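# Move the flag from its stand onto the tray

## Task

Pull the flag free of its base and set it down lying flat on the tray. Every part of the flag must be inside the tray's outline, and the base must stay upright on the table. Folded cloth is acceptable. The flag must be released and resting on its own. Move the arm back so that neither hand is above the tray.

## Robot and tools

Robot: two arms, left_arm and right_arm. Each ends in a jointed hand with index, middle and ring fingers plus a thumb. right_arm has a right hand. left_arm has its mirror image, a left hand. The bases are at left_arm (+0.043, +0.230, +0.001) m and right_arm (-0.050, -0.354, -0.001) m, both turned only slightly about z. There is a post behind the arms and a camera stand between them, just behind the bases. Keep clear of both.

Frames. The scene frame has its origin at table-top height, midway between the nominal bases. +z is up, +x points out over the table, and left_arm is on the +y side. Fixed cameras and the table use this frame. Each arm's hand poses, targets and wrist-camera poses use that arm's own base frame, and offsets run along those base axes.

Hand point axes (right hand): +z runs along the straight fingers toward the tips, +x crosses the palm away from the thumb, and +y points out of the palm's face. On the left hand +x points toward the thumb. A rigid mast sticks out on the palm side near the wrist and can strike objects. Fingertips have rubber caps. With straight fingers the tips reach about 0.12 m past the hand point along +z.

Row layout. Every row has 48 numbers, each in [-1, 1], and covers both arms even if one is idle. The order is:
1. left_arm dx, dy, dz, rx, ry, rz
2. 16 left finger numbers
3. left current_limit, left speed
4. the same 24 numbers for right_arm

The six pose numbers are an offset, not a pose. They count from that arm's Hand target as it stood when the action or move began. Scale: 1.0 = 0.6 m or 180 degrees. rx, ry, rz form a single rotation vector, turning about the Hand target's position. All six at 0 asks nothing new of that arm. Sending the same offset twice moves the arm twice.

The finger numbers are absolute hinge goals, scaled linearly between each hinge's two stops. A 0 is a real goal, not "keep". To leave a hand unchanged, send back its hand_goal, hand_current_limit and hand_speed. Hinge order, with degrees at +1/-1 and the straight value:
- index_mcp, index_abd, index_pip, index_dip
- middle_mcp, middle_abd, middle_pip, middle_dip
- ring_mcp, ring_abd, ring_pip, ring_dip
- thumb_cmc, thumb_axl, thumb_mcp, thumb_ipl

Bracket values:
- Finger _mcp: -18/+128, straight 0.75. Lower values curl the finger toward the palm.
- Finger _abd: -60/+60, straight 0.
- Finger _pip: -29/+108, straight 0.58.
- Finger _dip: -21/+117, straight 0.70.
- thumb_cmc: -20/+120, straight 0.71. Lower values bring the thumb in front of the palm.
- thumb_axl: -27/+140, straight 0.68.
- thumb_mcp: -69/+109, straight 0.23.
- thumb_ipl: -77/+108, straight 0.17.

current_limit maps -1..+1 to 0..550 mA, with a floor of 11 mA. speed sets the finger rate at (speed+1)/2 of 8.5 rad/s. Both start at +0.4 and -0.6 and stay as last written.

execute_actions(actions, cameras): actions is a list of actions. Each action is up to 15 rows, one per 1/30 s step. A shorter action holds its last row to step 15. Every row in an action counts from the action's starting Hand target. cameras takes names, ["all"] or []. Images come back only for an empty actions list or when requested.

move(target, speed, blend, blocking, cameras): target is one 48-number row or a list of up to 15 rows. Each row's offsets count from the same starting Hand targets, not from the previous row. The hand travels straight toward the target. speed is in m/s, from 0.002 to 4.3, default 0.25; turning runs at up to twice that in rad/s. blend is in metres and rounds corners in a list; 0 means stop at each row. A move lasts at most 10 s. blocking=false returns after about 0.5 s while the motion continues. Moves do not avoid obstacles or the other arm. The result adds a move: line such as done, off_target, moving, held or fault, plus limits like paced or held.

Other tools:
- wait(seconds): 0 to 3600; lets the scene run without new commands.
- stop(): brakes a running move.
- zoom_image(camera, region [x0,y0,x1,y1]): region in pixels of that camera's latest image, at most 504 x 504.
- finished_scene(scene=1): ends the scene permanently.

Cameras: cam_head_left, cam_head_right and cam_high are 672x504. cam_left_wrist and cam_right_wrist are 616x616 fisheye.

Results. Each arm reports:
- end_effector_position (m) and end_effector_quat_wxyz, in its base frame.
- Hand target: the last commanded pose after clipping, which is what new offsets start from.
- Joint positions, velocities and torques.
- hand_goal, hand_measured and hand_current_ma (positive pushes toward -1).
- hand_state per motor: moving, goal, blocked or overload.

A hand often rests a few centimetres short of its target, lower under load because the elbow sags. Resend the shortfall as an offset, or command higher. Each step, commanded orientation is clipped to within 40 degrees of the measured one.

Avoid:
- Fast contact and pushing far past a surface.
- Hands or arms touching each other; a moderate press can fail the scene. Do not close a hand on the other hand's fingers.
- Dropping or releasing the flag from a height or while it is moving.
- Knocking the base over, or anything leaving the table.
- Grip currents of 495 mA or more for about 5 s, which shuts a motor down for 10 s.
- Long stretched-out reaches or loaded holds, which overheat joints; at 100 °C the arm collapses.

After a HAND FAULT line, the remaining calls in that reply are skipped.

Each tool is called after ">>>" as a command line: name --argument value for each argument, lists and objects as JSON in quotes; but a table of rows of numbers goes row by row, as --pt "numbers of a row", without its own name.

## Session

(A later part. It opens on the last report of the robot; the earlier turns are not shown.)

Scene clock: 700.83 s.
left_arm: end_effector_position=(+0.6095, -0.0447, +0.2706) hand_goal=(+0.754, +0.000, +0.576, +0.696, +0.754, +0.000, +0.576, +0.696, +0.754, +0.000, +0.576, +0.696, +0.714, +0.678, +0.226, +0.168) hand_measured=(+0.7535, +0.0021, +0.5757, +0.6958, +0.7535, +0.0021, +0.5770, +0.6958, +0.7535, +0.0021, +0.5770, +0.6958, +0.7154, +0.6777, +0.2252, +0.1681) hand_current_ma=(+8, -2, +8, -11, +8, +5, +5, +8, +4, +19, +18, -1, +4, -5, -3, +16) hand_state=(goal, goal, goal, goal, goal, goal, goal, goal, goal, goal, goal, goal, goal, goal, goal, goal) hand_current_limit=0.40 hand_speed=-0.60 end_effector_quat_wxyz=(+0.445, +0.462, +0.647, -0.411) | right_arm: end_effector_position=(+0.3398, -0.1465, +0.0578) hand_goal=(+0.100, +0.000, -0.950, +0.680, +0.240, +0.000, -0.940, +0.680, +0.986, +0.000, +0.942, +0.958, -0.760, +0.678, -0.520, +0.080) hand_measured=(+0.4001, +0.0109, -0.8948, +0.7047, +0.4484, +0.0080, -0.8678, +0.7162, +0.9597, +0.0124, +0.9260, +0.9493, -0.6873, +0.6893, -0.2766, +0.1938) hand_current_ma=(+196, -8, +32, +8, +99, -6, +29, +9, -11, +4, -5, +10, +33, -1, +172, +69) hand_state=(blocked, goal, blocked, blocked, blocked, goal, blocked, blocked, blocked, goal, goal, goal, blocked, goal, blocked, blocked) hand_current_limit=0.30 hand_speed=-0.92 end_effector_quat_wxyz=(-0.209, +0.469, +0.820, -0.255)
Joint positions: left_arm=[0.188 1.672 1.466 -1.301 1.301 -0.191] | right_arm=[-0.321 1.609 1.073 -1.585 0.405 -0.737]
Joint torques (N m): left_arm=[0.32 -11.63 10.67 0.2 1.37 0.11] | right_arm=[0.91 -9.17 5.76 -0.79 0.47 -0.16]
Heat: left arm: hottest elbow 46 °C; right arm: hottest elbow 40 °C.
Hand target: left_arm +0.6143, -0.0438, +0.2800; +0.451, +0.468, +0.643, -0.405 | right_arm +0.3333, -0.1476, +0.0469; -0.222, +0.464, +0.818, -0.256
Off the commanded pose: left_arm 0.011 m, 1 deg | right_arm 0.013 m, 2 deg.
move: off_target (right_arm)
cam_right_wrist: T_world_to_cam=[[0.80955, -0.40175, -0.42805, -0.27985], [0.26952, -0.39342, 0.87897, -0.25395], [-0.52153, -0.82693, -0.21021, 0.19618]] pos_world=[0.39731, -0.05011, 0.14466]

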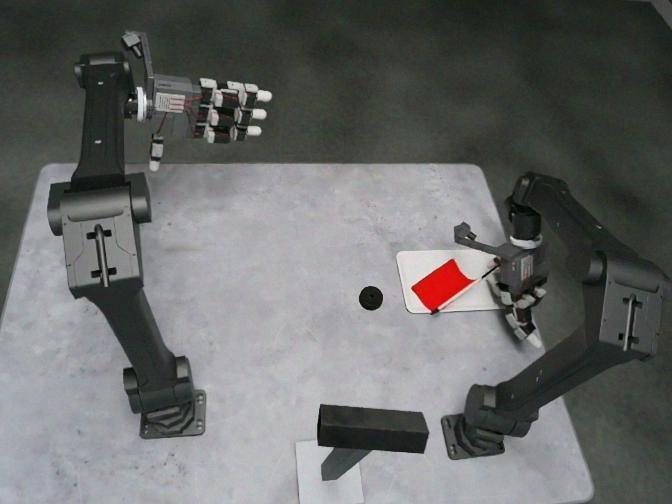

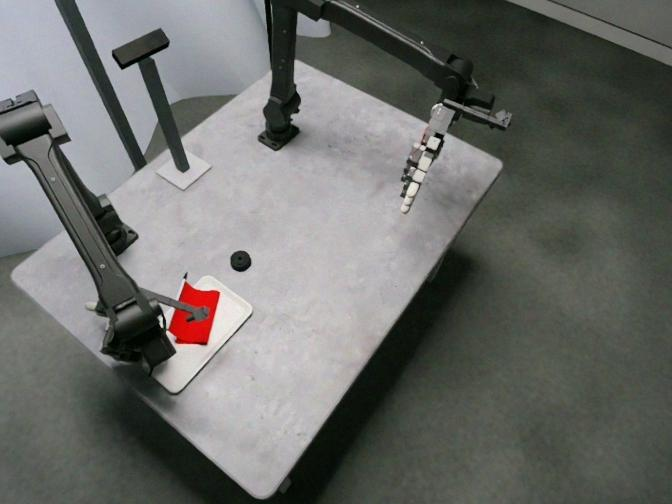

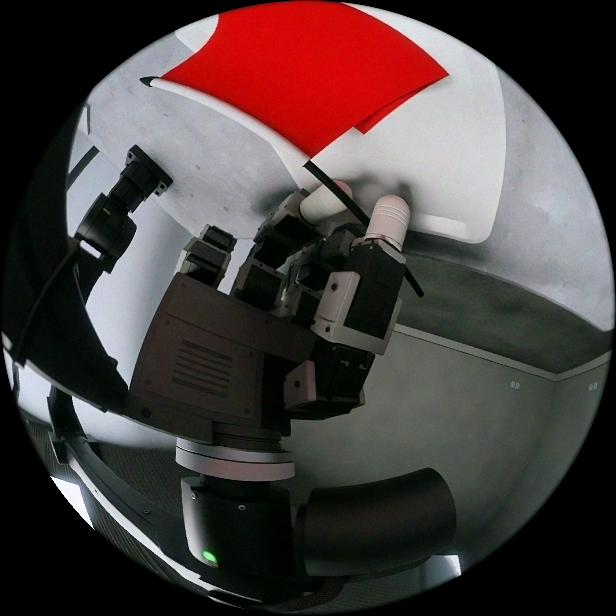

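>>> move --pt "0 0 0 0 0 0 0.754 0 0.576 0.696 0.754 0 0.576 0.696 0.754 0 0.576 0.696 0.714 0.678 0.226 0.168 0.4 -0.6 0.0703 0.0265 -0.0017 -0.0028 0.0048 0 0.10 0 -0.95 0.68 0.24 0 -0.94 0.68 0.986 0 0.942 0.957 -0.76 0.678 -0.52 0.08 0.3 -0.92" --speed 0.05 --cameras '["cam_head_left","cam_high","cam_right_wrist"]'

>>> zoom_image --camera "cam_head_left" --region '[380, 190, 560, 330]'

>>> zoom_image --camera "cam_high" --region '[110, 200, 280, 400]'

>>> zoom_image --camera "cam_right_wrist" --region '[270, 120, 460, 310]'

Scene clock: 730.00 s.
left_arm: end_effector_position=(+0.6095, -0.0447, +0.2706) hand_goal=(+0.754, +0.000, +0.576, +0.696, +0.754, +0.000, +0.576, +0.696, +0.754, +0.000, +0.576, +0.696, +0.714, +0.678, +0.226, +0.168) hand_measured=(+0.7535, +0.0021, +0.5770, +0.6971, +0.7535, +0.0007, +0.5757, +0.6958, +0.7535, +0.0036, +0.5770, +0.6958, +0.7142, +0.6777, +0.2262, +0.1681) hand_current_ma=(-5, -15, +8, -2, +14, +14, +7, -11, -9, +10, +16, -6, +2, -16, -4, +6) hand_state=(goal, goal, goal, goal, goal, goal, goal, goal, goal, goal, goal, goal, goal, goal, goal, goal) hand_current_limit=0.40 hand_speed=-0.60 end_effector_quat_wxyz=(+0.445, +0.462, +0.647, -0.411) | right_arm: end_effector_position=(+0.3618, -0.1312, +0.0427) hand_goal=(+0.100, +0.000, -0.950, +0.680, +0.240, +0.000, -0.940, +0.680, +0.986, +0.000, +0.942, +0.958, -0.760, +0.678, -0.520, +0.080) hand_measured=(+0.4001, +0.0109, -0.8961, +0.7060, +0.4496, +0.0095, -0.8691, +0.7162, +0.9609, +0.0109, +0.9273, +0.9493, -0.6873, +0.6893, -0.2766, +0.1938) hand_current_ma=(+203, -15, +9, +10, +94, -7, +28, +8, -12, -7, +9, +19, +25, +2, +172, +67) hand_state=(blocked, goal, blocked, blocked, blocked, goal, blocked, blocked, blocked, goal, goal, goal, blocked, goal, blocked, blocked) hand_current_limit=0.30 hand_speed=-0.92 end_effector_quat_wxyz=(-0.230, +0.462, +0.815, -0.263)
Joint positions: left_arm=[0.188 1.672 1.466 -1.301 1.301 -0.191] | right_arm=[-0.266 1.706 1.139 -1.623 0.38 -0.683]
Joint torques (N m): left_arm=[0.32 -11.63 10.67 0.21 1.37 0.11] | right_arm=[2.26 -10.34 10.09 -1.83 0.24 0]
Heat: left arm: hottest elbow 46 °C; right arm: hottest elbow 38 °C.
Hand target: left_arm +0.6143, -0.0438, +0.2800; +0.451, +0.468, +0.643, -0.405 | right_arm +0.3755, -0.1317, +0.0459; -0.226, +0.463, +0.815, -0.263
Off the commanded pose: left_arm 0.011 m, 1 deg | right_arm 0.014 m, 0 deg.
move: off_target (right_arm)
cam_right_wrist: T_world_to_cam=[[0.78806, -0.39908, -0.46872, -0.28817], [0.31024, -0.40018, 0.86233, -0.25549], [-0.53171, -0.82498, -0.19155, 0.22017]] pos_world=[0.42343, -0.03561, 0.12742]

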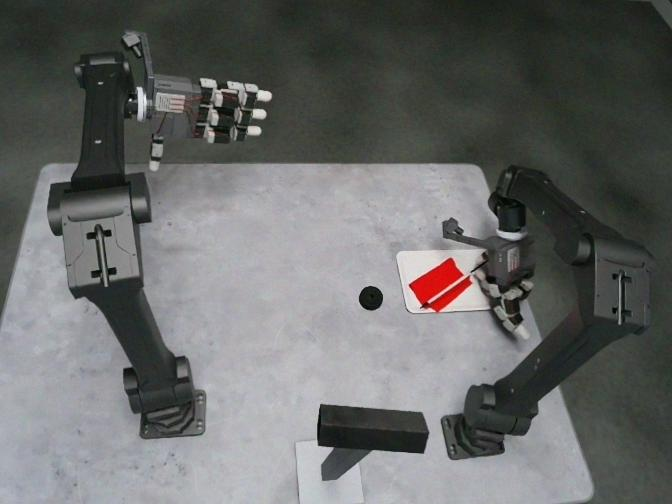

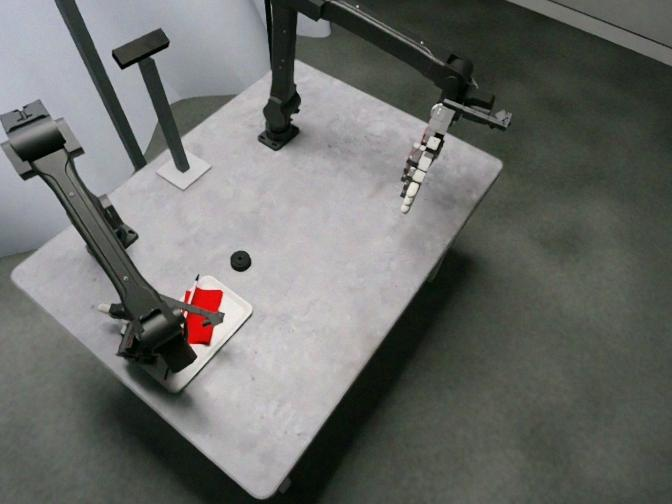

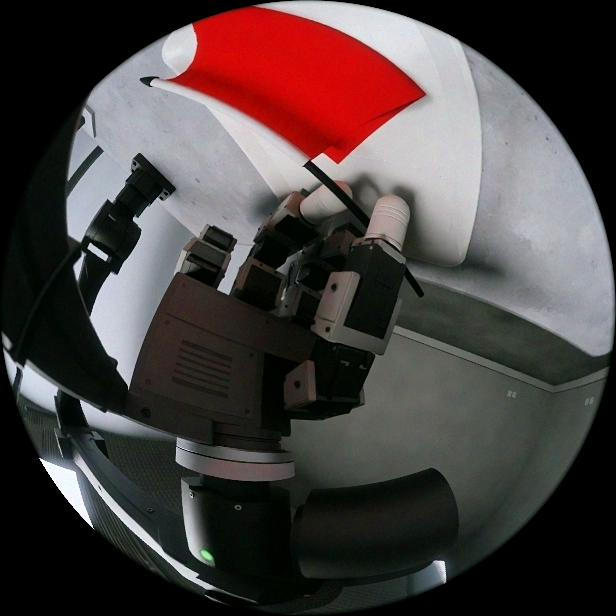

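Scaled by 2.800 from the camera's image (finer frame: 960x720).

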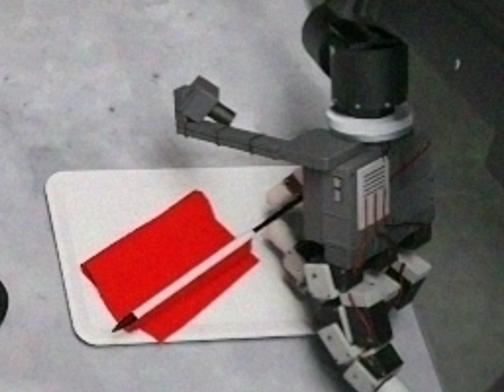

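Scaled by 2.520 from the camera's image (finer frame: 960x720).

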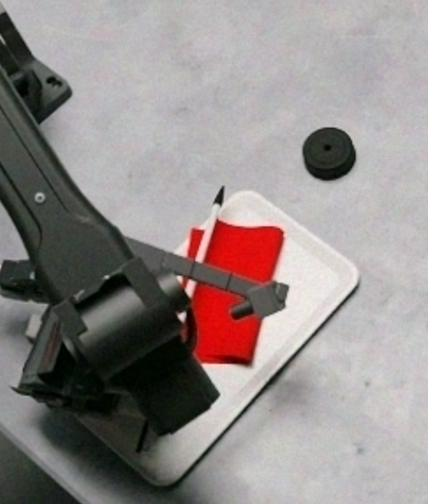

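Scaled by 2.653 from the camera's image (finer frame: 880x880).

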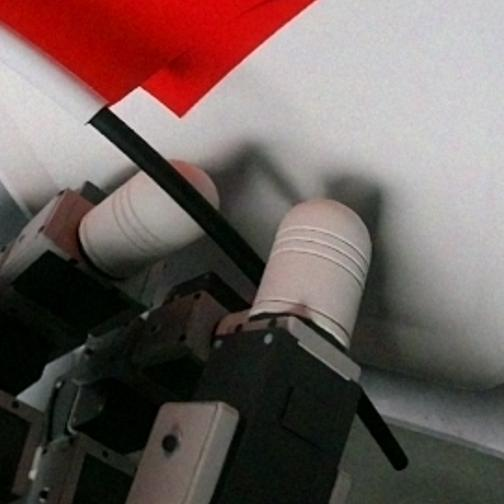

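>>> move --pt "0 0 0 0 0 0 0.754 0 0.576 0.696 0.754 0 0.576 0.696 0.754 0 0.576 0.696 0.714 0.678 0.226 0.168 0.4 -0.6 0.0243 0.0132 -0.0207 -0.0041 0.0072 0 0.10 0 -0.95 0.68 0.24 0 -0.94 0.68 0.986 0 0.942 0.957 -0.76 0.678 -0.52 0.08 0.3 -0.92" --speed 0.04 --cameras '["cam_head_left","cam_head_right","cam_high","cam_right_wrist"]'

>>> zoom_image --camera "cam_head_left" --region '[380, 190, 560, 330]'

>>> zoom_image --camera "cam_head_right" --region '[380, 190, 560, 330]'

>>> zoom_image --camera "cam_high" --region '[110, 200, 280, 400]'

>>> zoom_image --camera "cam_right_wrist" --region '[270, 120, 460, 310]'

Scene clock: 738.40 s.
left_arm: end_effector_position=(+0.6095, -0.0447, +0.2706) hand_goal=(+0.754, +0.000, +0.576, +0.696, +0.754, +0.000, +0.576, +0.696, +0.754, +0.000, +0.576, +0.696, +0.714, +0.678, +0.226, +0.168) hand_measured=(+0.7535, +0.0021, +0.5770, +0.6971, +0.7535, +0.0021, +0.5757, +0.6971, +0.7535, +0.0021, +0.5770, +0.6971, +0.7142, +0.6767, +0.2262, +0.1681) hand_current_ma=(+5, -17, +1, -3, +12, +11, -3, +3, -21, +6, -3, +18, +5, -10, -6, +10) hand_state=(goal, goal, goal, goal, goal, goal, goal, goal, goal, goal, goal, goal, goal, goal, goal, goal) hand_current_limit=0.40 hand_speed=-0.60 end_effector_quat_wxyz=(+0.445, +0.462, +0.647, -0.411) | right_arm: end_effector_position=(+0.3770, -0.1239, +0.0312) hand_goal=(+0.100, +0.000, -0.950, +0.680, +0.240, +0.000, -0.940, +0.680, +0.986, +0.000, +0.942, +0.958, -0.760, +0.678, -0.520, +0.080) hand_measured=(+0.3989, +0.0109, -0.8961, +0.7060, +0.4496, +0.0095, -0.8678, +0.7149, +0.9585, +0.0124, +0.9260, +0.9493, -0.6873, +0.6893, -0.2766, +0.1938) hand_current_ma=(+180, -16, +6, +14, +99, -9, +25, -1, -9, -6, -11, -3, +28, +0, +182, +77) hand_state=(blocked, goal, blocked, blocked, blocked, goal, blocked, blocked, blocked, goal, goal, goal, blocked, goal, blocked, blocked) hand_current_limit=0.30 hand_speed=-0.92 end_effector_quat_wxyz=(-0.235, +0.461, +0.811, -0.273)
Joint positions: left_arm=[0.188 1.672 1.466 -1.301 1.301 -0.191] | right_arm=[-0.233 1.767 1.181 -1.636 0.374 -0.642]
Joint torques (N m): left_arm=[0.5 -11.58 10.67 0.21 1.37 0.12] | right_arm=[2.2 -11.11 9.83 -1.91 0.24 0.01]
Heat: left arm: hottest elbow 46 °C; right arm: hottest elbow 38 °C.
Hand target: left_arm +0.6143, -0.0438, +0.2800; +0.451, +0.468, +0.643, -0.405 | right_arm +0.3901, -0.1238, +0.0335; -0.232, +0.462, +0.811, -0.273
Off the commanded pose: left_arm 0.011 m, 1 deg | right_arm 0.013 m, 0 deg.
move: off_target (right_arm)
cam_right_wrist: T_world_to_cam=[[0.77799, -0.40552, -0.47988, -0.29929], [0.32826, -0.3889, 0.86081, -0.25274], [-0.53571, -0.82723, -0.16945, 0.23265]] pos_world=[0.44044, -0.02721, 0.11337]

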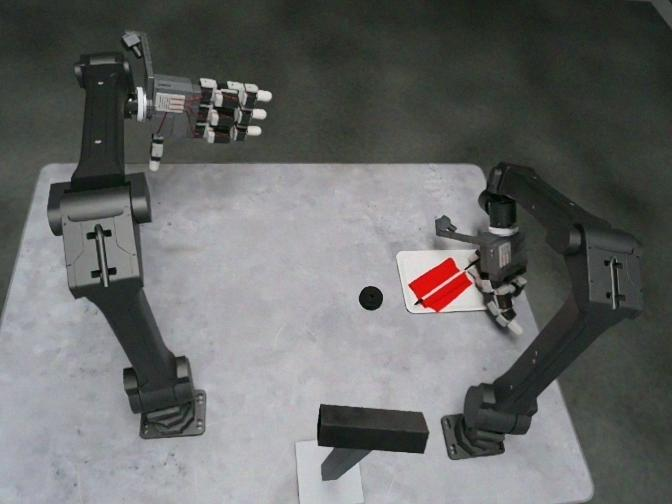

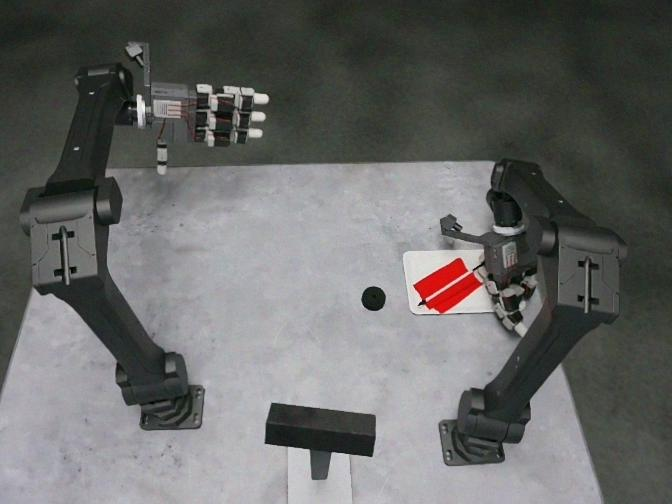

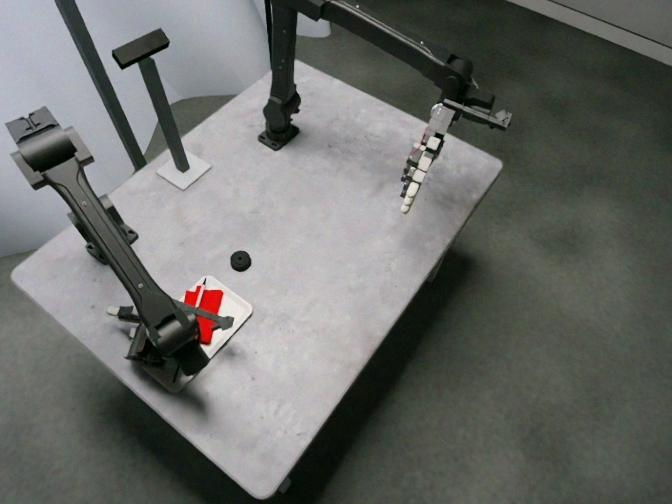

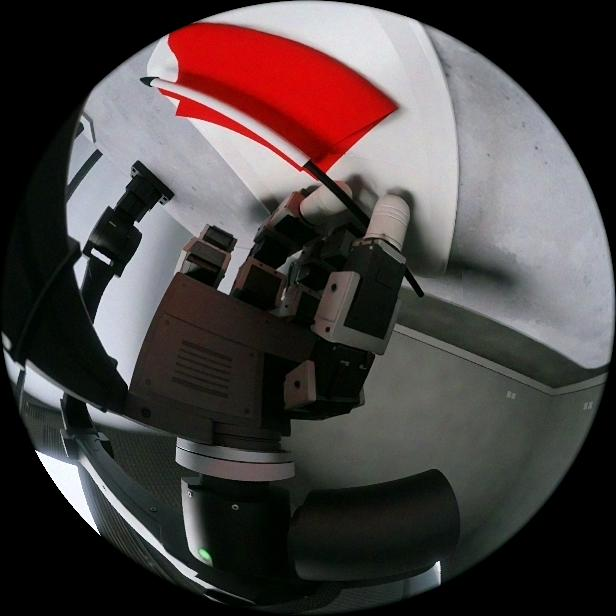

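Scaled by 2.800 from the camera's image (finer frame: 960x720).

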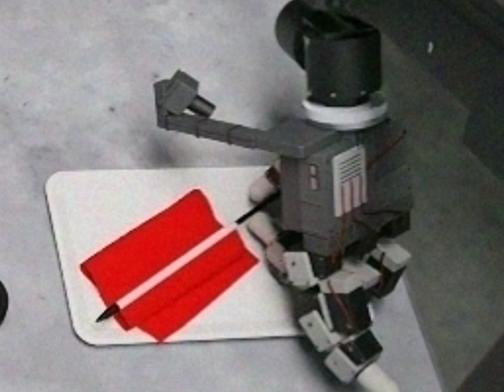

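Scaled by 2.800 from the camera's image (finer frame: 960x720).

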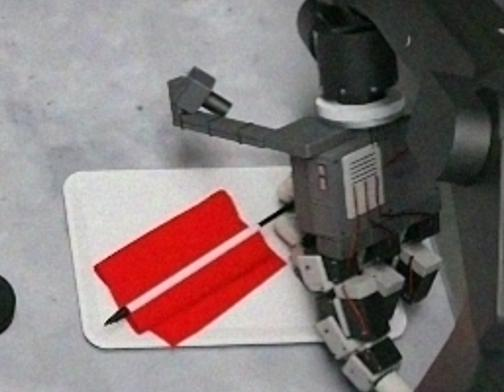

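Scaled by 2.520 from the camera's image (finer frame: 960x720).

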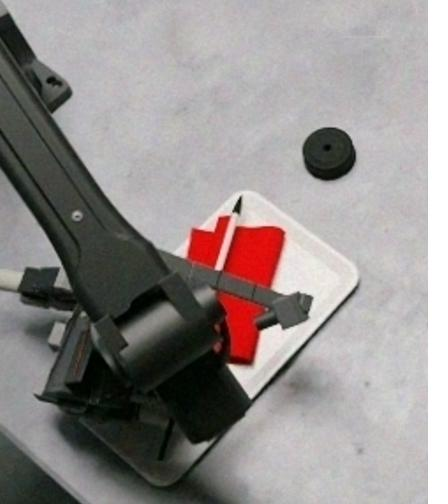

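Scaled by 2.653 from the camera's image (finer frame: 880x880).

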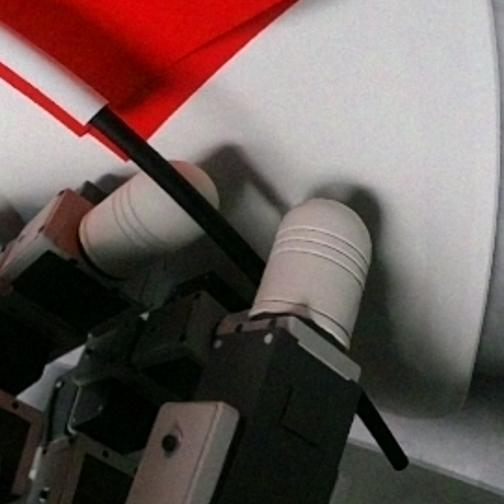

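>>> move --pt "0 0 0 0 0 0 0.754 0 0.576 0.696 0.754 0 0.576 0.696 0.754 0 0.576 0.696 0.714 0.678 0.226 0.168 0.4 -0.6 0 0 -0.0117 -0.0041 0.0072 0 0.10 0 -0.95 0.68 0.24 0 -0.94 0.68 0.986 0 0.942 0.957 -0.76 0.678 -0.52 0.08 0.3 -0.92" --speed 0.03 --cameras '["cam_right_wrist"]'

>>> zoom_image --camera "cam_right_wrist" --region '[270, 120, 460, 310]'

Scene clock: 749.17 s.
left_arm: end_effector_position=(+0.6095, -0.0447, +0.2706) hand_goal=(+0.754, +0.000, +0.576, +0.696, +0.754, +0.000, +0.576, +0.696, +0.754, +0.000, +0.576, +0.696, +0.714, +0.678, +0.226, +0.168) hand_measured=(+0.7535, +0.0021, +0.5770, +0.6958, +0.7535, +0.0021, +0.5770, +0.6958, +0.7535, +0.0021, +0.5770, +0.6958, +0.7129, +0.6777, +0.2262, +0.1681) hand_current_ma=(+0, -16, +5, -19, +18, +5, +5, +8, -15, +20, +24, +3, +8, -5, -5, +5) hand_state=(goal, goal, goal, goal, goal, goal, goal, goal, goal, goal, goal, goal, goal, goal, goal, goal) hand_current_limit=0.40 hand_speed=-0.60 end_effector_quat_wxyz=(+0.445, +0.462, +0.647, -0.411) | right_arm: end_effector_position=(+0.3772, -0.1245, +0.0296) hand_goal=(+0.100, +0.000, -0.950, +0.680, +0.240, +0.000, -0.940, +0.680, +0.986, +0.000, +0.942, +0.958, -0.760, +0.678, -0.520, +0.080) hand_measured=(+0.3953, +0.0109, -0.8961, +0.7047, +0.4496, +0.0095, -0.8678, +0.7149, +0.9585, +0.0139, +0.9285, +0.9506, -0.6873, +0.6893, -0.2746, +0.1938) hand_current_ma=(+178, +4, +17, +3, +108, -16, +29, +18, -12, -5, +6, -2, +26, -11, +173, +70) hand_state=(blocked, goal, blocked, blocked, blocked, goal, blocked, blocked, blocked, goal, goal, goal, blocked, goal, blocked, blocked) hand_current_limit=0.30 hand_speed=-0.92 end_effector_quat_wxyz=(-0.240, +0.462, +0.806, -0.282)
Joint positions: left_arm=[0.188 1.672 1.466 -1.301 1.301 -0.191] | right_arm=[-0.227 1.782 1.191 -1.652 0.381 -0.622]
Joint torques (N m): left_arm=[0.38 -11.63 10.69 0.2 1.37 0.11] | right_arm=[2.37 -10.58 9.5 -1.63 0.36 -0.02]
Heat: left arm: hottest elbow 46 °C; right arm: hottest elbow 39 °C.
Hand target: left_arm +0.6143, -0.0438, +0.2800; +0.451, +0.468, +0.643, -0.405 | right_arm +0.3901, -0.1238, +0.0266; -0.238, +0.460, +0.807, -0.284
Off the commanded pose: left_arm 0.011 m, 1 deg | right_arm 0.013 m, 0 deg.
move: off_target (right_arm)
cam_right_wrist: T_world_to_cam=[[0.76775, -0.41578, -0.48753, -0.29759], [0.34105, -0.37897, 0.86027, -0.25526], [-0.54244, -0.82675, -0.14915, 0.23401]] pos_world=[0.44246, -0.027, 0.10941]

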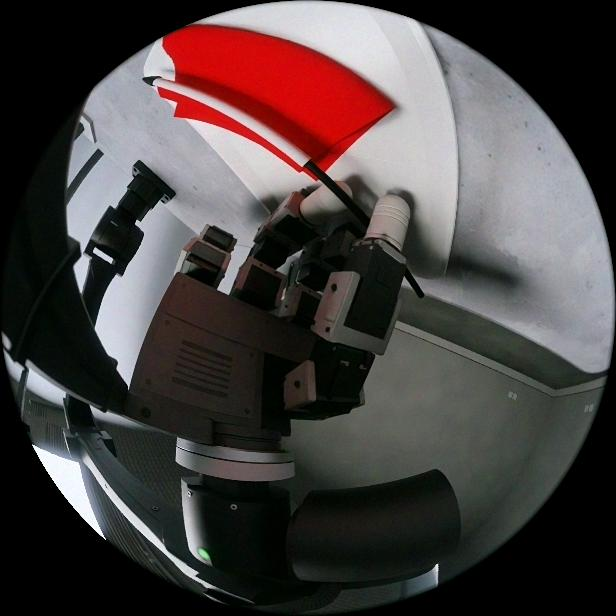

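Scaled by 2.653 from the camera's image (finer frame: 880x880).

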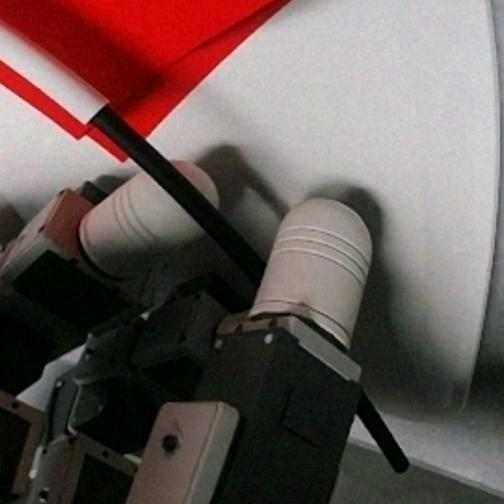

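>>> move --pt "0 0 0 0 0 0 0.754 0 0.576 0.696 0.754 0 0.576 0.696 0.754 0 0.576 0.696 0.714 0.678 0.226 0.168 0.4 -0.6 0 0 0 -0.0105 -0.0057 0 0.10 0 -0.95 0.68 0.24 0 -0.94 0.68 0.986 0 0.942 0.957 -0.76 0.678 -0.52 0.08 0.3 -0.92" --speed 0.03 --cameras '["cam_head_left","cam_high","cam_right_wrist"]'

>>> zoom_image --camera "cam_right_wrist" --region '[130, 20, 430, 310]'

>>> zoom_image --camera "cam_head_left" --region '[380, 190, 560, 330]'

>>> zoom_image --camera "cam_high" --region '[110, 200, 280, 400]'

Scene clock: 769.60 s.
left_arm: end_effector_position=(+0.6095, -0.0447, +0.2706) hand_goal=(+0.754, +0.000, +0.576, +0.696, +0.754, +0.000, +0.576, +0.696, +0.754, +0.000, +0.576, +0.696, +0.714, +0.678, +0.226, +0.168) hand_measured=(+0.7535, +0.0021, +0.5757, +0.6958, +0.7535, +0.0021, +0.5770, +0.6958, +0.7535, +0.0021, +0.5770, +0.6958, +0.7142, +0.6767, +0.2262, +0.1672) hand_current_ma=(+5, -7, +0, -12, +11, +10, +10, +15, +3, -7, +22, +21, -9, -20, +5, -2) hand_state=(goal, goal, goal, goal, goal, goal, goal, goal, goal, goal, goal, goal, goal, goal, goal, goal) hand_current_limit=0.40 hand_speed=-0.60 end_effector_quat_wxyz=(+0.445, +0.462, +0.647, -0.411) | right_arm: end_effector_position=(+0.3800, -0.1247, +0.0299) hand_goal=(+0.100, +0.000, -0.950, +0.680, +0.240, +0.000, -0.940, +0.680, +0.986, +0.000, +0.942, +0.958, -0.760, +0.678, -0.520, +0.080) hand_measured=(+0.3953, +0.0124, -0.8948, +0.7060, +0.4496, +0.0080, -0.8678, +0.7149, +0.9585, +0.0139, +0.9273, +0.9506, -0.6886, +0.6883, -0.2756, +0.1948) hand_current_ma=(+186, -6, +14, +5, +103, -13, +29, +6, -19, -5, -12, +12, +25, +6, +173, +74) hand_state=(blocked, goal, blocked, blocked, blocked, goal, blocked, blocked, blocked, goal, goal, goal, blocked, goal, blocked, blocked) hand_current_limit=0.30 hand_speed=-0.92 end_effector_quat_wxyz=(-0.230, +0.466, +0.803, -0.291)
Joint positions: left_arm=[0.188 1.672 1.466 -1.301 1.301 -0.191] | right_arm=[-0.216 1.782 1.191 -1.648 0.394 -0.595]
Joint torques (N m): left_arm=[0.38 -11.58 10.69 0.18 1.37 0.12] | right_arm=[2.37 -11.46 8.09 -1.03 0.46 0.02]
Heat: left arm: hottest elbow 46 °C; right arm: hottest elbow 40 °C.
Hand target: left_arm +0.6143, -0.0438, +0.2800; +0.451, +0.468, +0.643, -0.405 | right_arm +0.3902, -0.1238, +0.0265; -0.223, +0.467, +0.804, -0.293
Off the commanded pose: left_arm 0.011 m, 1 deg | right_arm 0.011 m, 1 deg.
move: off_target (right_arm)
cam_right_wrist: T_world_to_cam=[[0.77158, -0.4287, -0.46998, -0.3033], [0.33471, -0.35466, 0.87303, -0.2514], [-0.54095, -0.83092, -0.13015, 0.23383]] pos_world=[0.44466, -0.0249, 0.10737]

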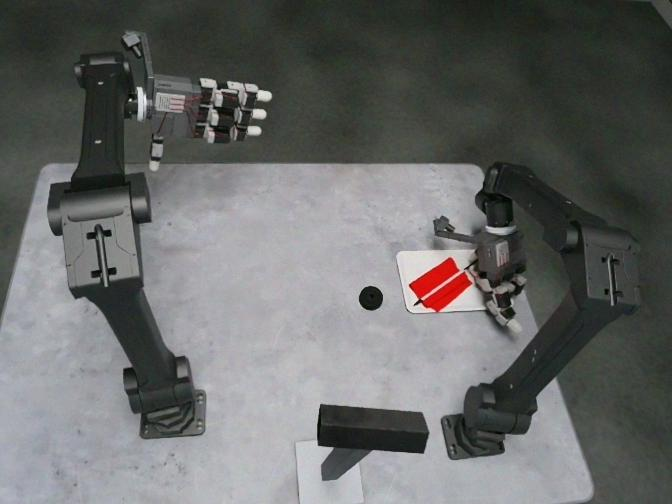

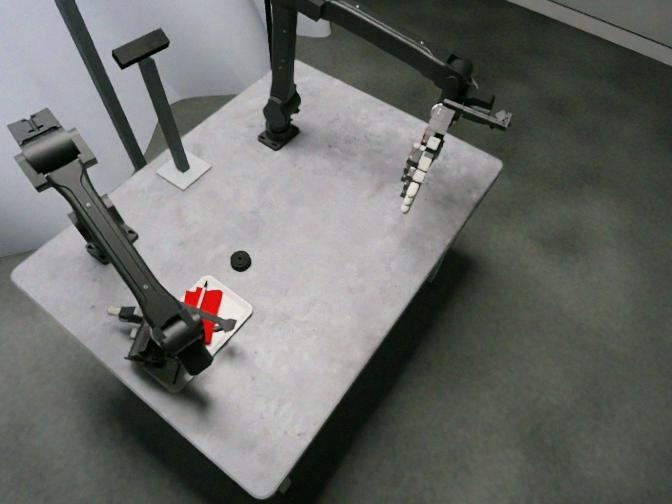

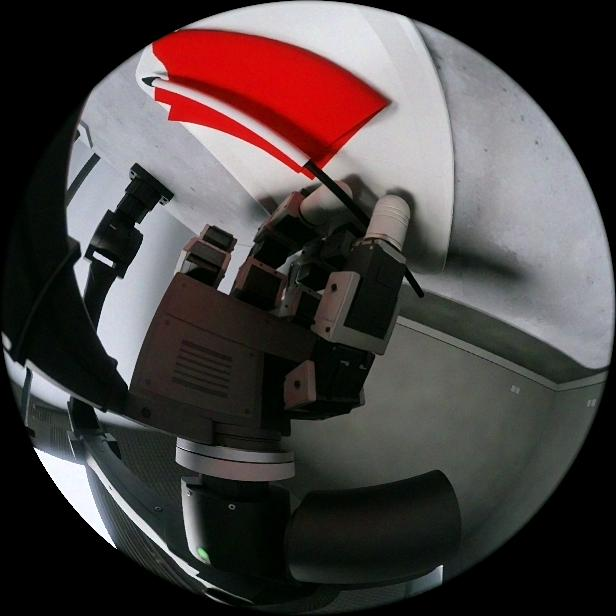

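Scaled by 1.680 from the camera's image (finer frame: 880x880).

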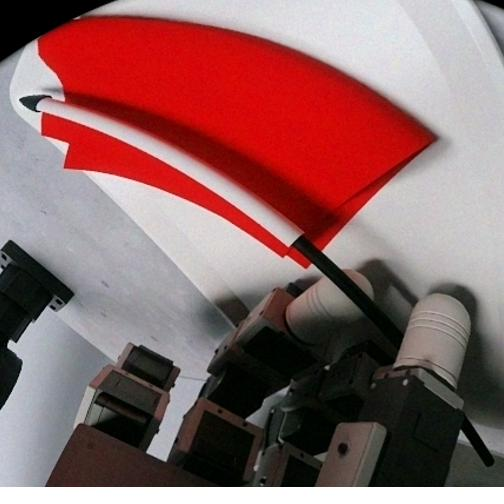

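Scaled by 2.800 from the camera's image (finer frame: 960x720).

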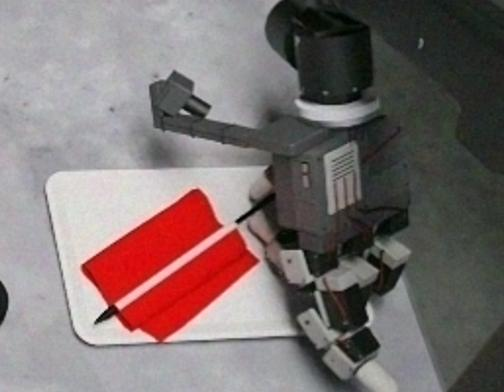

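Scaled by 2.520 from the camera's image (finer frame: 960x720).

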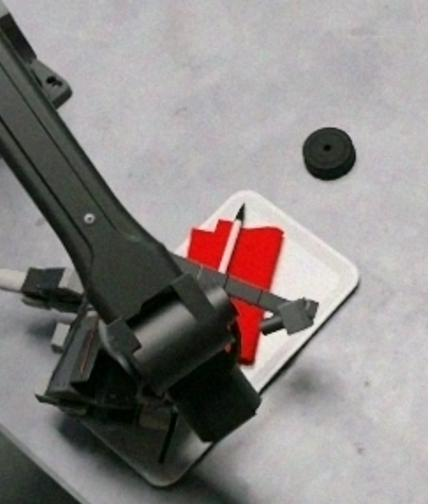

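>>> move --pt "0 0 0 0 0 0 0.754 0 0.576 0.696 0.754 0 0.576 0.696 0.754 0 0.576 0.696 0.714 0.678 0.226 0.168 0.4 -0.6 0 0 0 0 0 0 0.36 0 -0.90 0.68 0.42 0 -0.88 0.68 0.986 0 0.942 0.957 -0.70 0.678 -0.34 0.17 0.3 -0.97" --speed 0.03 --cameras '["cam_right_wrist"]'

>>> zoom_image --camera "cam_right_wrist" --region '[130, 20, 430, 310]'

Scene clock: 796.50 s.
left_arm: end_effector_position=(+0.6095, -0.0447, +0.2706) hand_goal=(+0.754, +0.000, +0.576, +0.696, +0.754, +0.000, +0.576, +0.696, +0.754, +0.000, +0.576, +0.696, +0.714, +0.678, +0.226, +0.168) hand_measured=(+0.7535, +0.0021, +0.5757, +0.6958, +0.7535, +0.0021, +0.5757, +0.6971, +0.7535, +0.0021, +0.5757, +0.6958, +0.7142, +0.6767, +0.2262, +0.1681) hand_current_ma=(+20, -25, +3, -14, +15, +19, -3, -15, -8, +0, +9, +10, -9, +7, -15, +4) hand_state=(goal, goal, goal, goal, goal, goal, goal, goal, goal, goal, goal, goal, goal, goal, goal, goal) hand_current_limit=0.40 hand_speed=-0.60 end_effector_quat_wxyz=(+0.445, +0.462, +0.647, -0.411) | right_arm: end_effector_position=(+0.3800, -0.1248, +0.0299) hand_goal=(+0.360, +0.000, -0.900, +0.680, +0.420, +0.000, -0.880, +0.680, +0.986, +0.000, +0.942, +0.958, -0.700, +0.678, -0.340, +0.170) hand_measured=(+0.3856, +0.0109, -0.8730, +0.7047, +0.4459, +0.0109, -0.8435, +0.7149, +0.9597, +0.0139, +0.9273, +0.9493, -0.6923, +0.6893, -0.2775, +0.1948) hand_current_ma=(+127, -16, +7, +3, +59, -4, +16, +7, -17, +2, -12, -5, +9, -11, +126, +34) hand_state=(moving, goal, blocked, blocked, moving, goal, blocked, blocked, blocked, goal, goal, goal, goal, goal, moving, moving) hand_current_limit=0.30 hand_speed=-0.97 end_effector_quat_wxyz=(-0.230, +0.467, +0.803, -0.291)
Joint positions: left_arm=[0.188 1.672 1.466 -1.301 1.301 -0.191] | right_arm=[-0.216 1.782 1.191 -1.648 0.395 -0.594]
Joint torques (N m): left_arm=[0.32 -11.63 10.67 0.21 1.37 0.11] | right_arm=[2.32 -11.4 8.09 -1.02 0.44 0]
Heat: left arm: hottest elbow 46 °C; right arm: hottest elbow 39 °C.
Hand target: left_arm +0.6143, -0.0438, +0.2800; +0.451, +0.468, +0.643, -0.405 | right_arm +0.3901, -0.1238, +0.0265; -0.223, +0.467, +0.804, -0.293
Off the commanded pose: left_arm 0.011 m, 1 deg | right_arm 0.011 m, 1 deg.
move: done
cam_right_wrist: T_world_to_cam=[[0.77145, -0.42967, -0.46931, -0.30348], [0.33423, -0.35397, 0.8735, -0.2512], [-0.54144, -0.83071, -0.12946, 0.2338]] pos_world=[0.44466, -0.0251, 0.10727]

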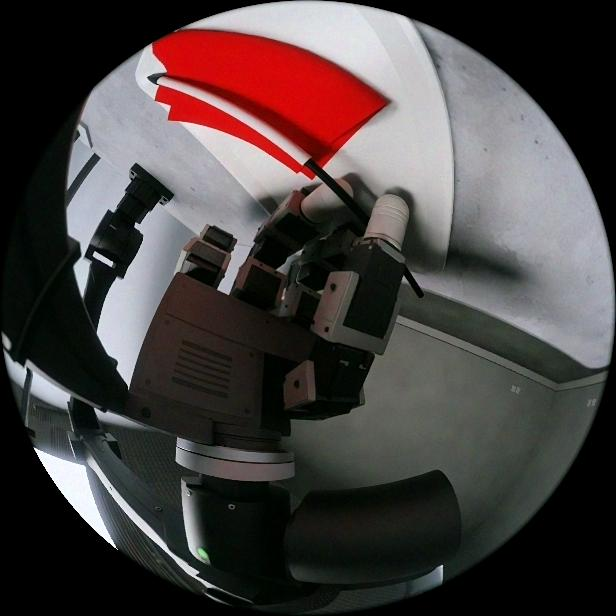

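Scaled by 1.680 from the camera's image (finer frame: 880x880).

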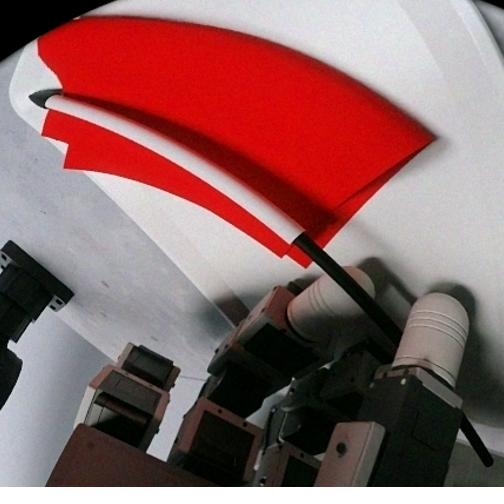

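>>> move --pt "0 0 0 0 0 0 0.754 0 0.576 0.696 0.754 0 0.576 0.696 0.754 0 0.576 0.696 0.714 0.678 0.226 0.168 0.4 -0.6 0 0 0 0 0 0 0.37 0 -0.90 0.68 0.43 0 -0.88 0.68 0.986 0 0.942 0.957 -0.69 0.678 -0.20 0.19 0.3 -0.97" --speed 0.03 --cameras '["cam_right_wrist","cam_head_left"]'

>>> zoom_image --camera "cam_right_wrist" --region '[130, 20, 430, 310]'

>>> zoom_image --camera "cam_head_left" --region '[380, 190, 560, 330]'

Scene clock: 802.93 s.
left_arm: end_effector_position=(+0.6095, -0.0447, +0.2706) hand_goal=(+0.754, +0.000, +0.576, +0.696, +0.754, +0.000, +0.576, +0.696, +0.754, +0.000, +0.576, +0.696, +0.714, +0.678, +0.226, +0.168) hand_measured=(+0.7535, +0.0021, +0.5757, +0.6971, +0.7523, +0.0036, +0.5770, +0.6958, +0.7535, +0.0021, +0.5770, +0.6958, +0.7142, +0.6767, +0.2262, +0.1672) hand_current_ma=(-3, -5, +13, -16, -5, +9, +1, +2, +8, +6, +2, +15, -12, +6, -12, +5) hand_state=(goal, goal, goal, goal, goal, goal, goal, goal, goal, goal, goal, goal, goal, goal, goal, goal) hand_current_limit=0.40 hand_speed=-0.60 end_effector_quat_wxyz=(+0.445, +0.462, +0.647, -0.411) | right_arm: end_effector_position=(+0.3800, -0.1249, +0.0299) hand_goal=(+0.370, +0.000, -0.900, +0.680, +0.430, +0.000, -0.880, +0.680, +0.986, +0.000, +0.942, +0.958, -0.690, +0.678, -0.200, +0.190) hand_measured=(+0.3869, +0.0109, -0.8730, +0.7047, +0.4459, +0.0095, -0.8435, +0.7124, +0.9585, +0.0124, +0.9273, +0.9506, -0.6911, +0.6893, -0.2746, +0.2005) hand_current_ma=(+5, -2, +9, +19, -2, -15, +15, +11, -20, +0, -9, -5, +9, +3, +1, +5) hand_state=(goal, goal, blocked, blocked, goal, goal, blocked, blocked, blocked, goal, goal, goal, goal, goal, moving, goal) hand_current_limit=0.30 hand_speed=-0.97 end_effector_quat_wxyz=(-0.230, +0.467, +0.803, -0.292)
Joint positions: left_arm=[0.188 1.672 1.466 -1.301 1.301 -0.191] | right_arm=[-0.216 1.782 1.191 -1.648 0.395 -0.594]
Joint torques (N m): left_arm=[0.26 -11.63 10.69 0.21 1.37 0.11] | right_arm=[2.32 -11.4 8.09 -1.02 0.44 0]
Heat: left arm: hottest elbow 46 °C; right arm: hottest elbow 39 °C.
Hand target: left_arm +0.6143, -0.0438, +0.2800; +0.451, +0.468, +0.643, -0.405 | right_arm +0.3901, -0.1239, +0.0266; -0.223, +0.467, +0.804, -0.293
Off the commanded pose: left_arm 0.011 m, 1 deg | right_arm 0.011 m, 1 deg.
move: done
cam_right_wrist: T_world_to_cam=[[0.7715, -0.42965, -0.46924, -0.30351], [0.33438, -0.35364, 0.87357, -0.25127], [-0.54127, -0.83087, -0.12917, 0.23369]] pos_world=[0.44466, -0.0251, 0.10727]
Images, in order (width x height): cam_head_left 672x504, cam_right_wrist 616x616.

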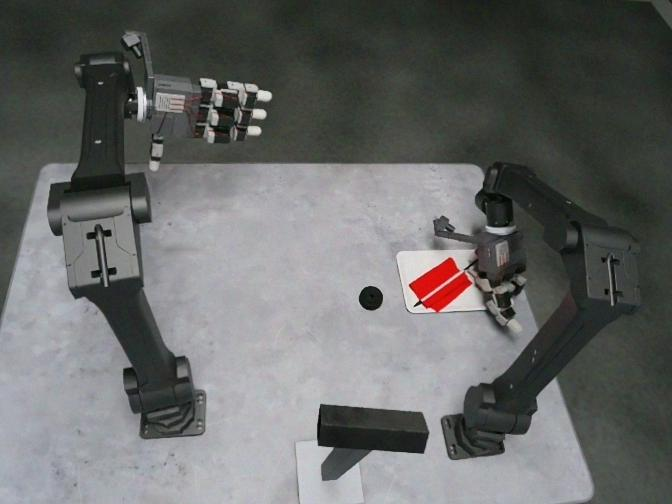

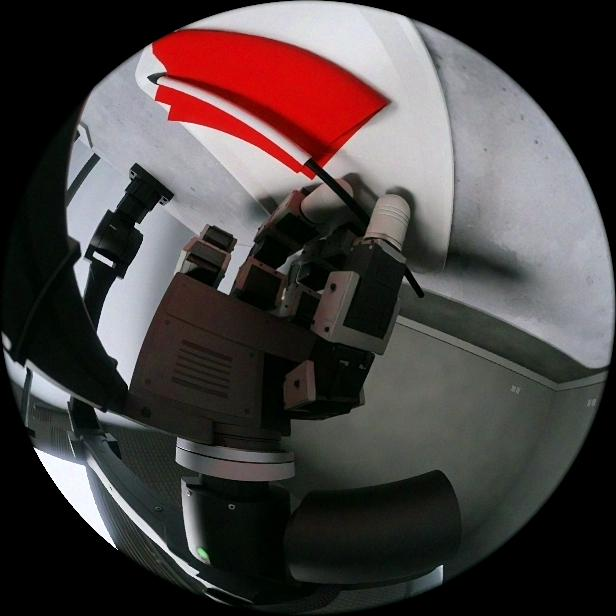

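Scaled by 1.680 from the camera's image (finer frame: 880x880).

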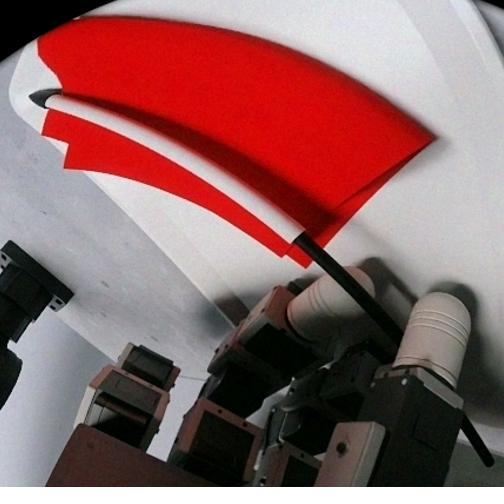

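Scaled by 2.800 from the camera's image (finer frame: 960x720).

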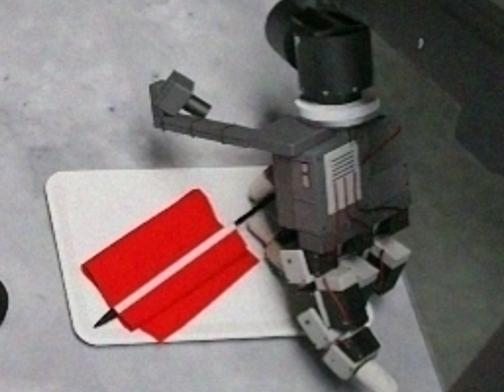

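>>> wait --seconds 1.0 --cameras '["cam_right_wrist"]'

>>> zoom_image --camera "cam_right_wrist" --region '[130, 20, 430, 310]'

Scene clock: 806.90 s.
left_arm: end_effector_position=(+0.6095, -0.0447, +0.2706) hand_goal=(+0.754, +0.000, +0.576, +0.696, +0.754, +0.000, +0.576, +0.696, +0.754, +0.000, +0.576, +0.696, +0.714, +0.678, +0.226, +0.168) hand_measured=(+0.7535, +0.0021, +0.5782, +0.6958, +0.7535, +0.0021, +0.5770, +0.6958, +0.7535, +0.0036, +0.5770, +0.6958, +0.7129, +0.6777, +0.2252, +0.1681) hand_current_ma=(+4, +1, +6, -9, +4, +11, -3, +15, -8, +13, -1, +3, -1, -14, -2, +4) hand_state=(goal, goal, goal, goal, goal, goal, goal, goal, goal, goal, goal, goal, goal, goal, goal, goal) hand_current_limit=0.40 hand_speed=-0.60 end_effector_quat_wxyz=(+0.445, +0.462, +0.647, -0.411) | right_arm: end_effector_position=(+0.3800, -0.1249, +0.0299) hand_goal=(+0.370, +0.000, -0.900, +0.680, +0.430, +0.000, -0.880, +0.680, +0.986, +0.000, +0.942, +0.958, -0.690, +0.678, -0.200, +0.190) hand_measured=(+0.3748, +0.0109, -0.8743, +0.6971, +0.4339, +0.0095, -0.8435, +0.6983, +0.9585, +0.0124, +0.9260, +0.9493, -0.6911, +0.6893, -0.2182, +0.1986) hand_current_ma=(-5, -6, +8, +2, -2, -2, +7, +18, -15, +8, -2, -5, +14, -1, -15, +1) hand_state=(goal, goal, blocked, goal, goal, goal, blocked, goal, blocked, goal, goal, goal, goal, goal, goal, goal) hand_current_limit=0.30 hand_speed=-0.97 end_effector_quat_wxyz=(-0.230, +0.467, +0.803, -0.292)
Joint positions: left_arm=[0.188 1.672 1.466 -1.301 1.301 -0.191] | right_arm=[-0.216 1.782 1.191 -1.648 0.395 -0.594]
Joint torques (N m): left_arm=[0.38 -11.52 10.71 0.2 1.37 0.11] | right_arm=[2.37 -11.4 8.09 -1.02 0.43 0]
Heat: left arm: hottest elbow 46 °C; right arm: hottest elbow 39 °C.
Hand target: left_arm +0.6143, -0.0438, +0.2800; +0.451, +0.468, +0.643, -0.405 | right_arm +0.3901, -0.1239, +0.0266; -0.223, +0.467, +0.804, -0.293
Off the commanded pose: left_arm 0.011 m, 1 deg | right_arm 0.011 m, 1 deg.
wait: 1.00 s; at rest from the start
cam_right_wrist: T_world_to_cam=[[0.7715, -0.42965, -0.46924, -0.30351], [0.33438, -0.35364, 0.87357, -0.25127], [-0.54127, -0.83087, -0.12917, 0.23369]] pos_world=[0.44466, -0.0251, 0.10727]

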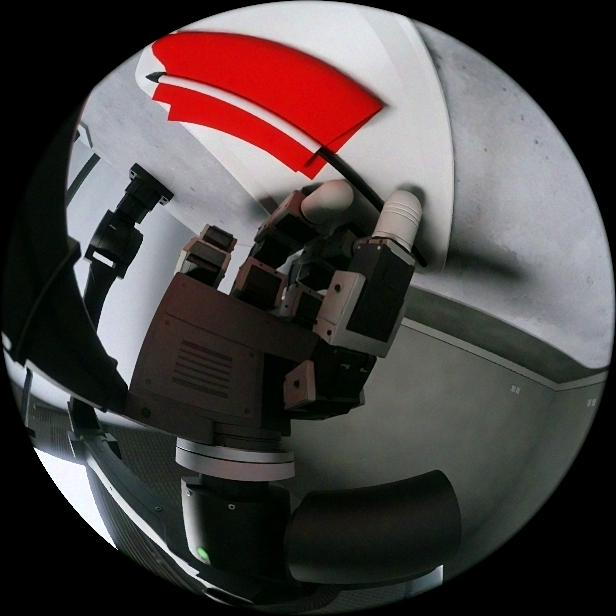

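Scaled by 1.680 from the camera's image (finer frame: 880x880).

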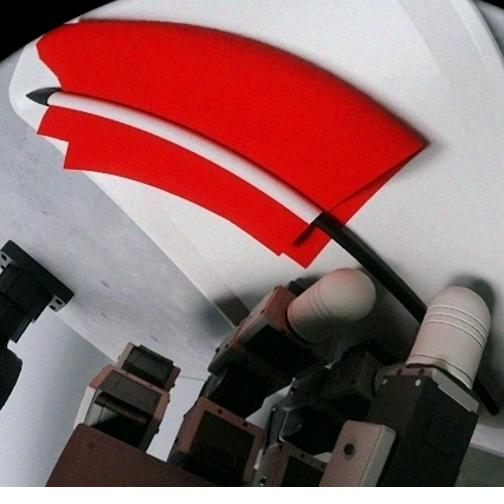

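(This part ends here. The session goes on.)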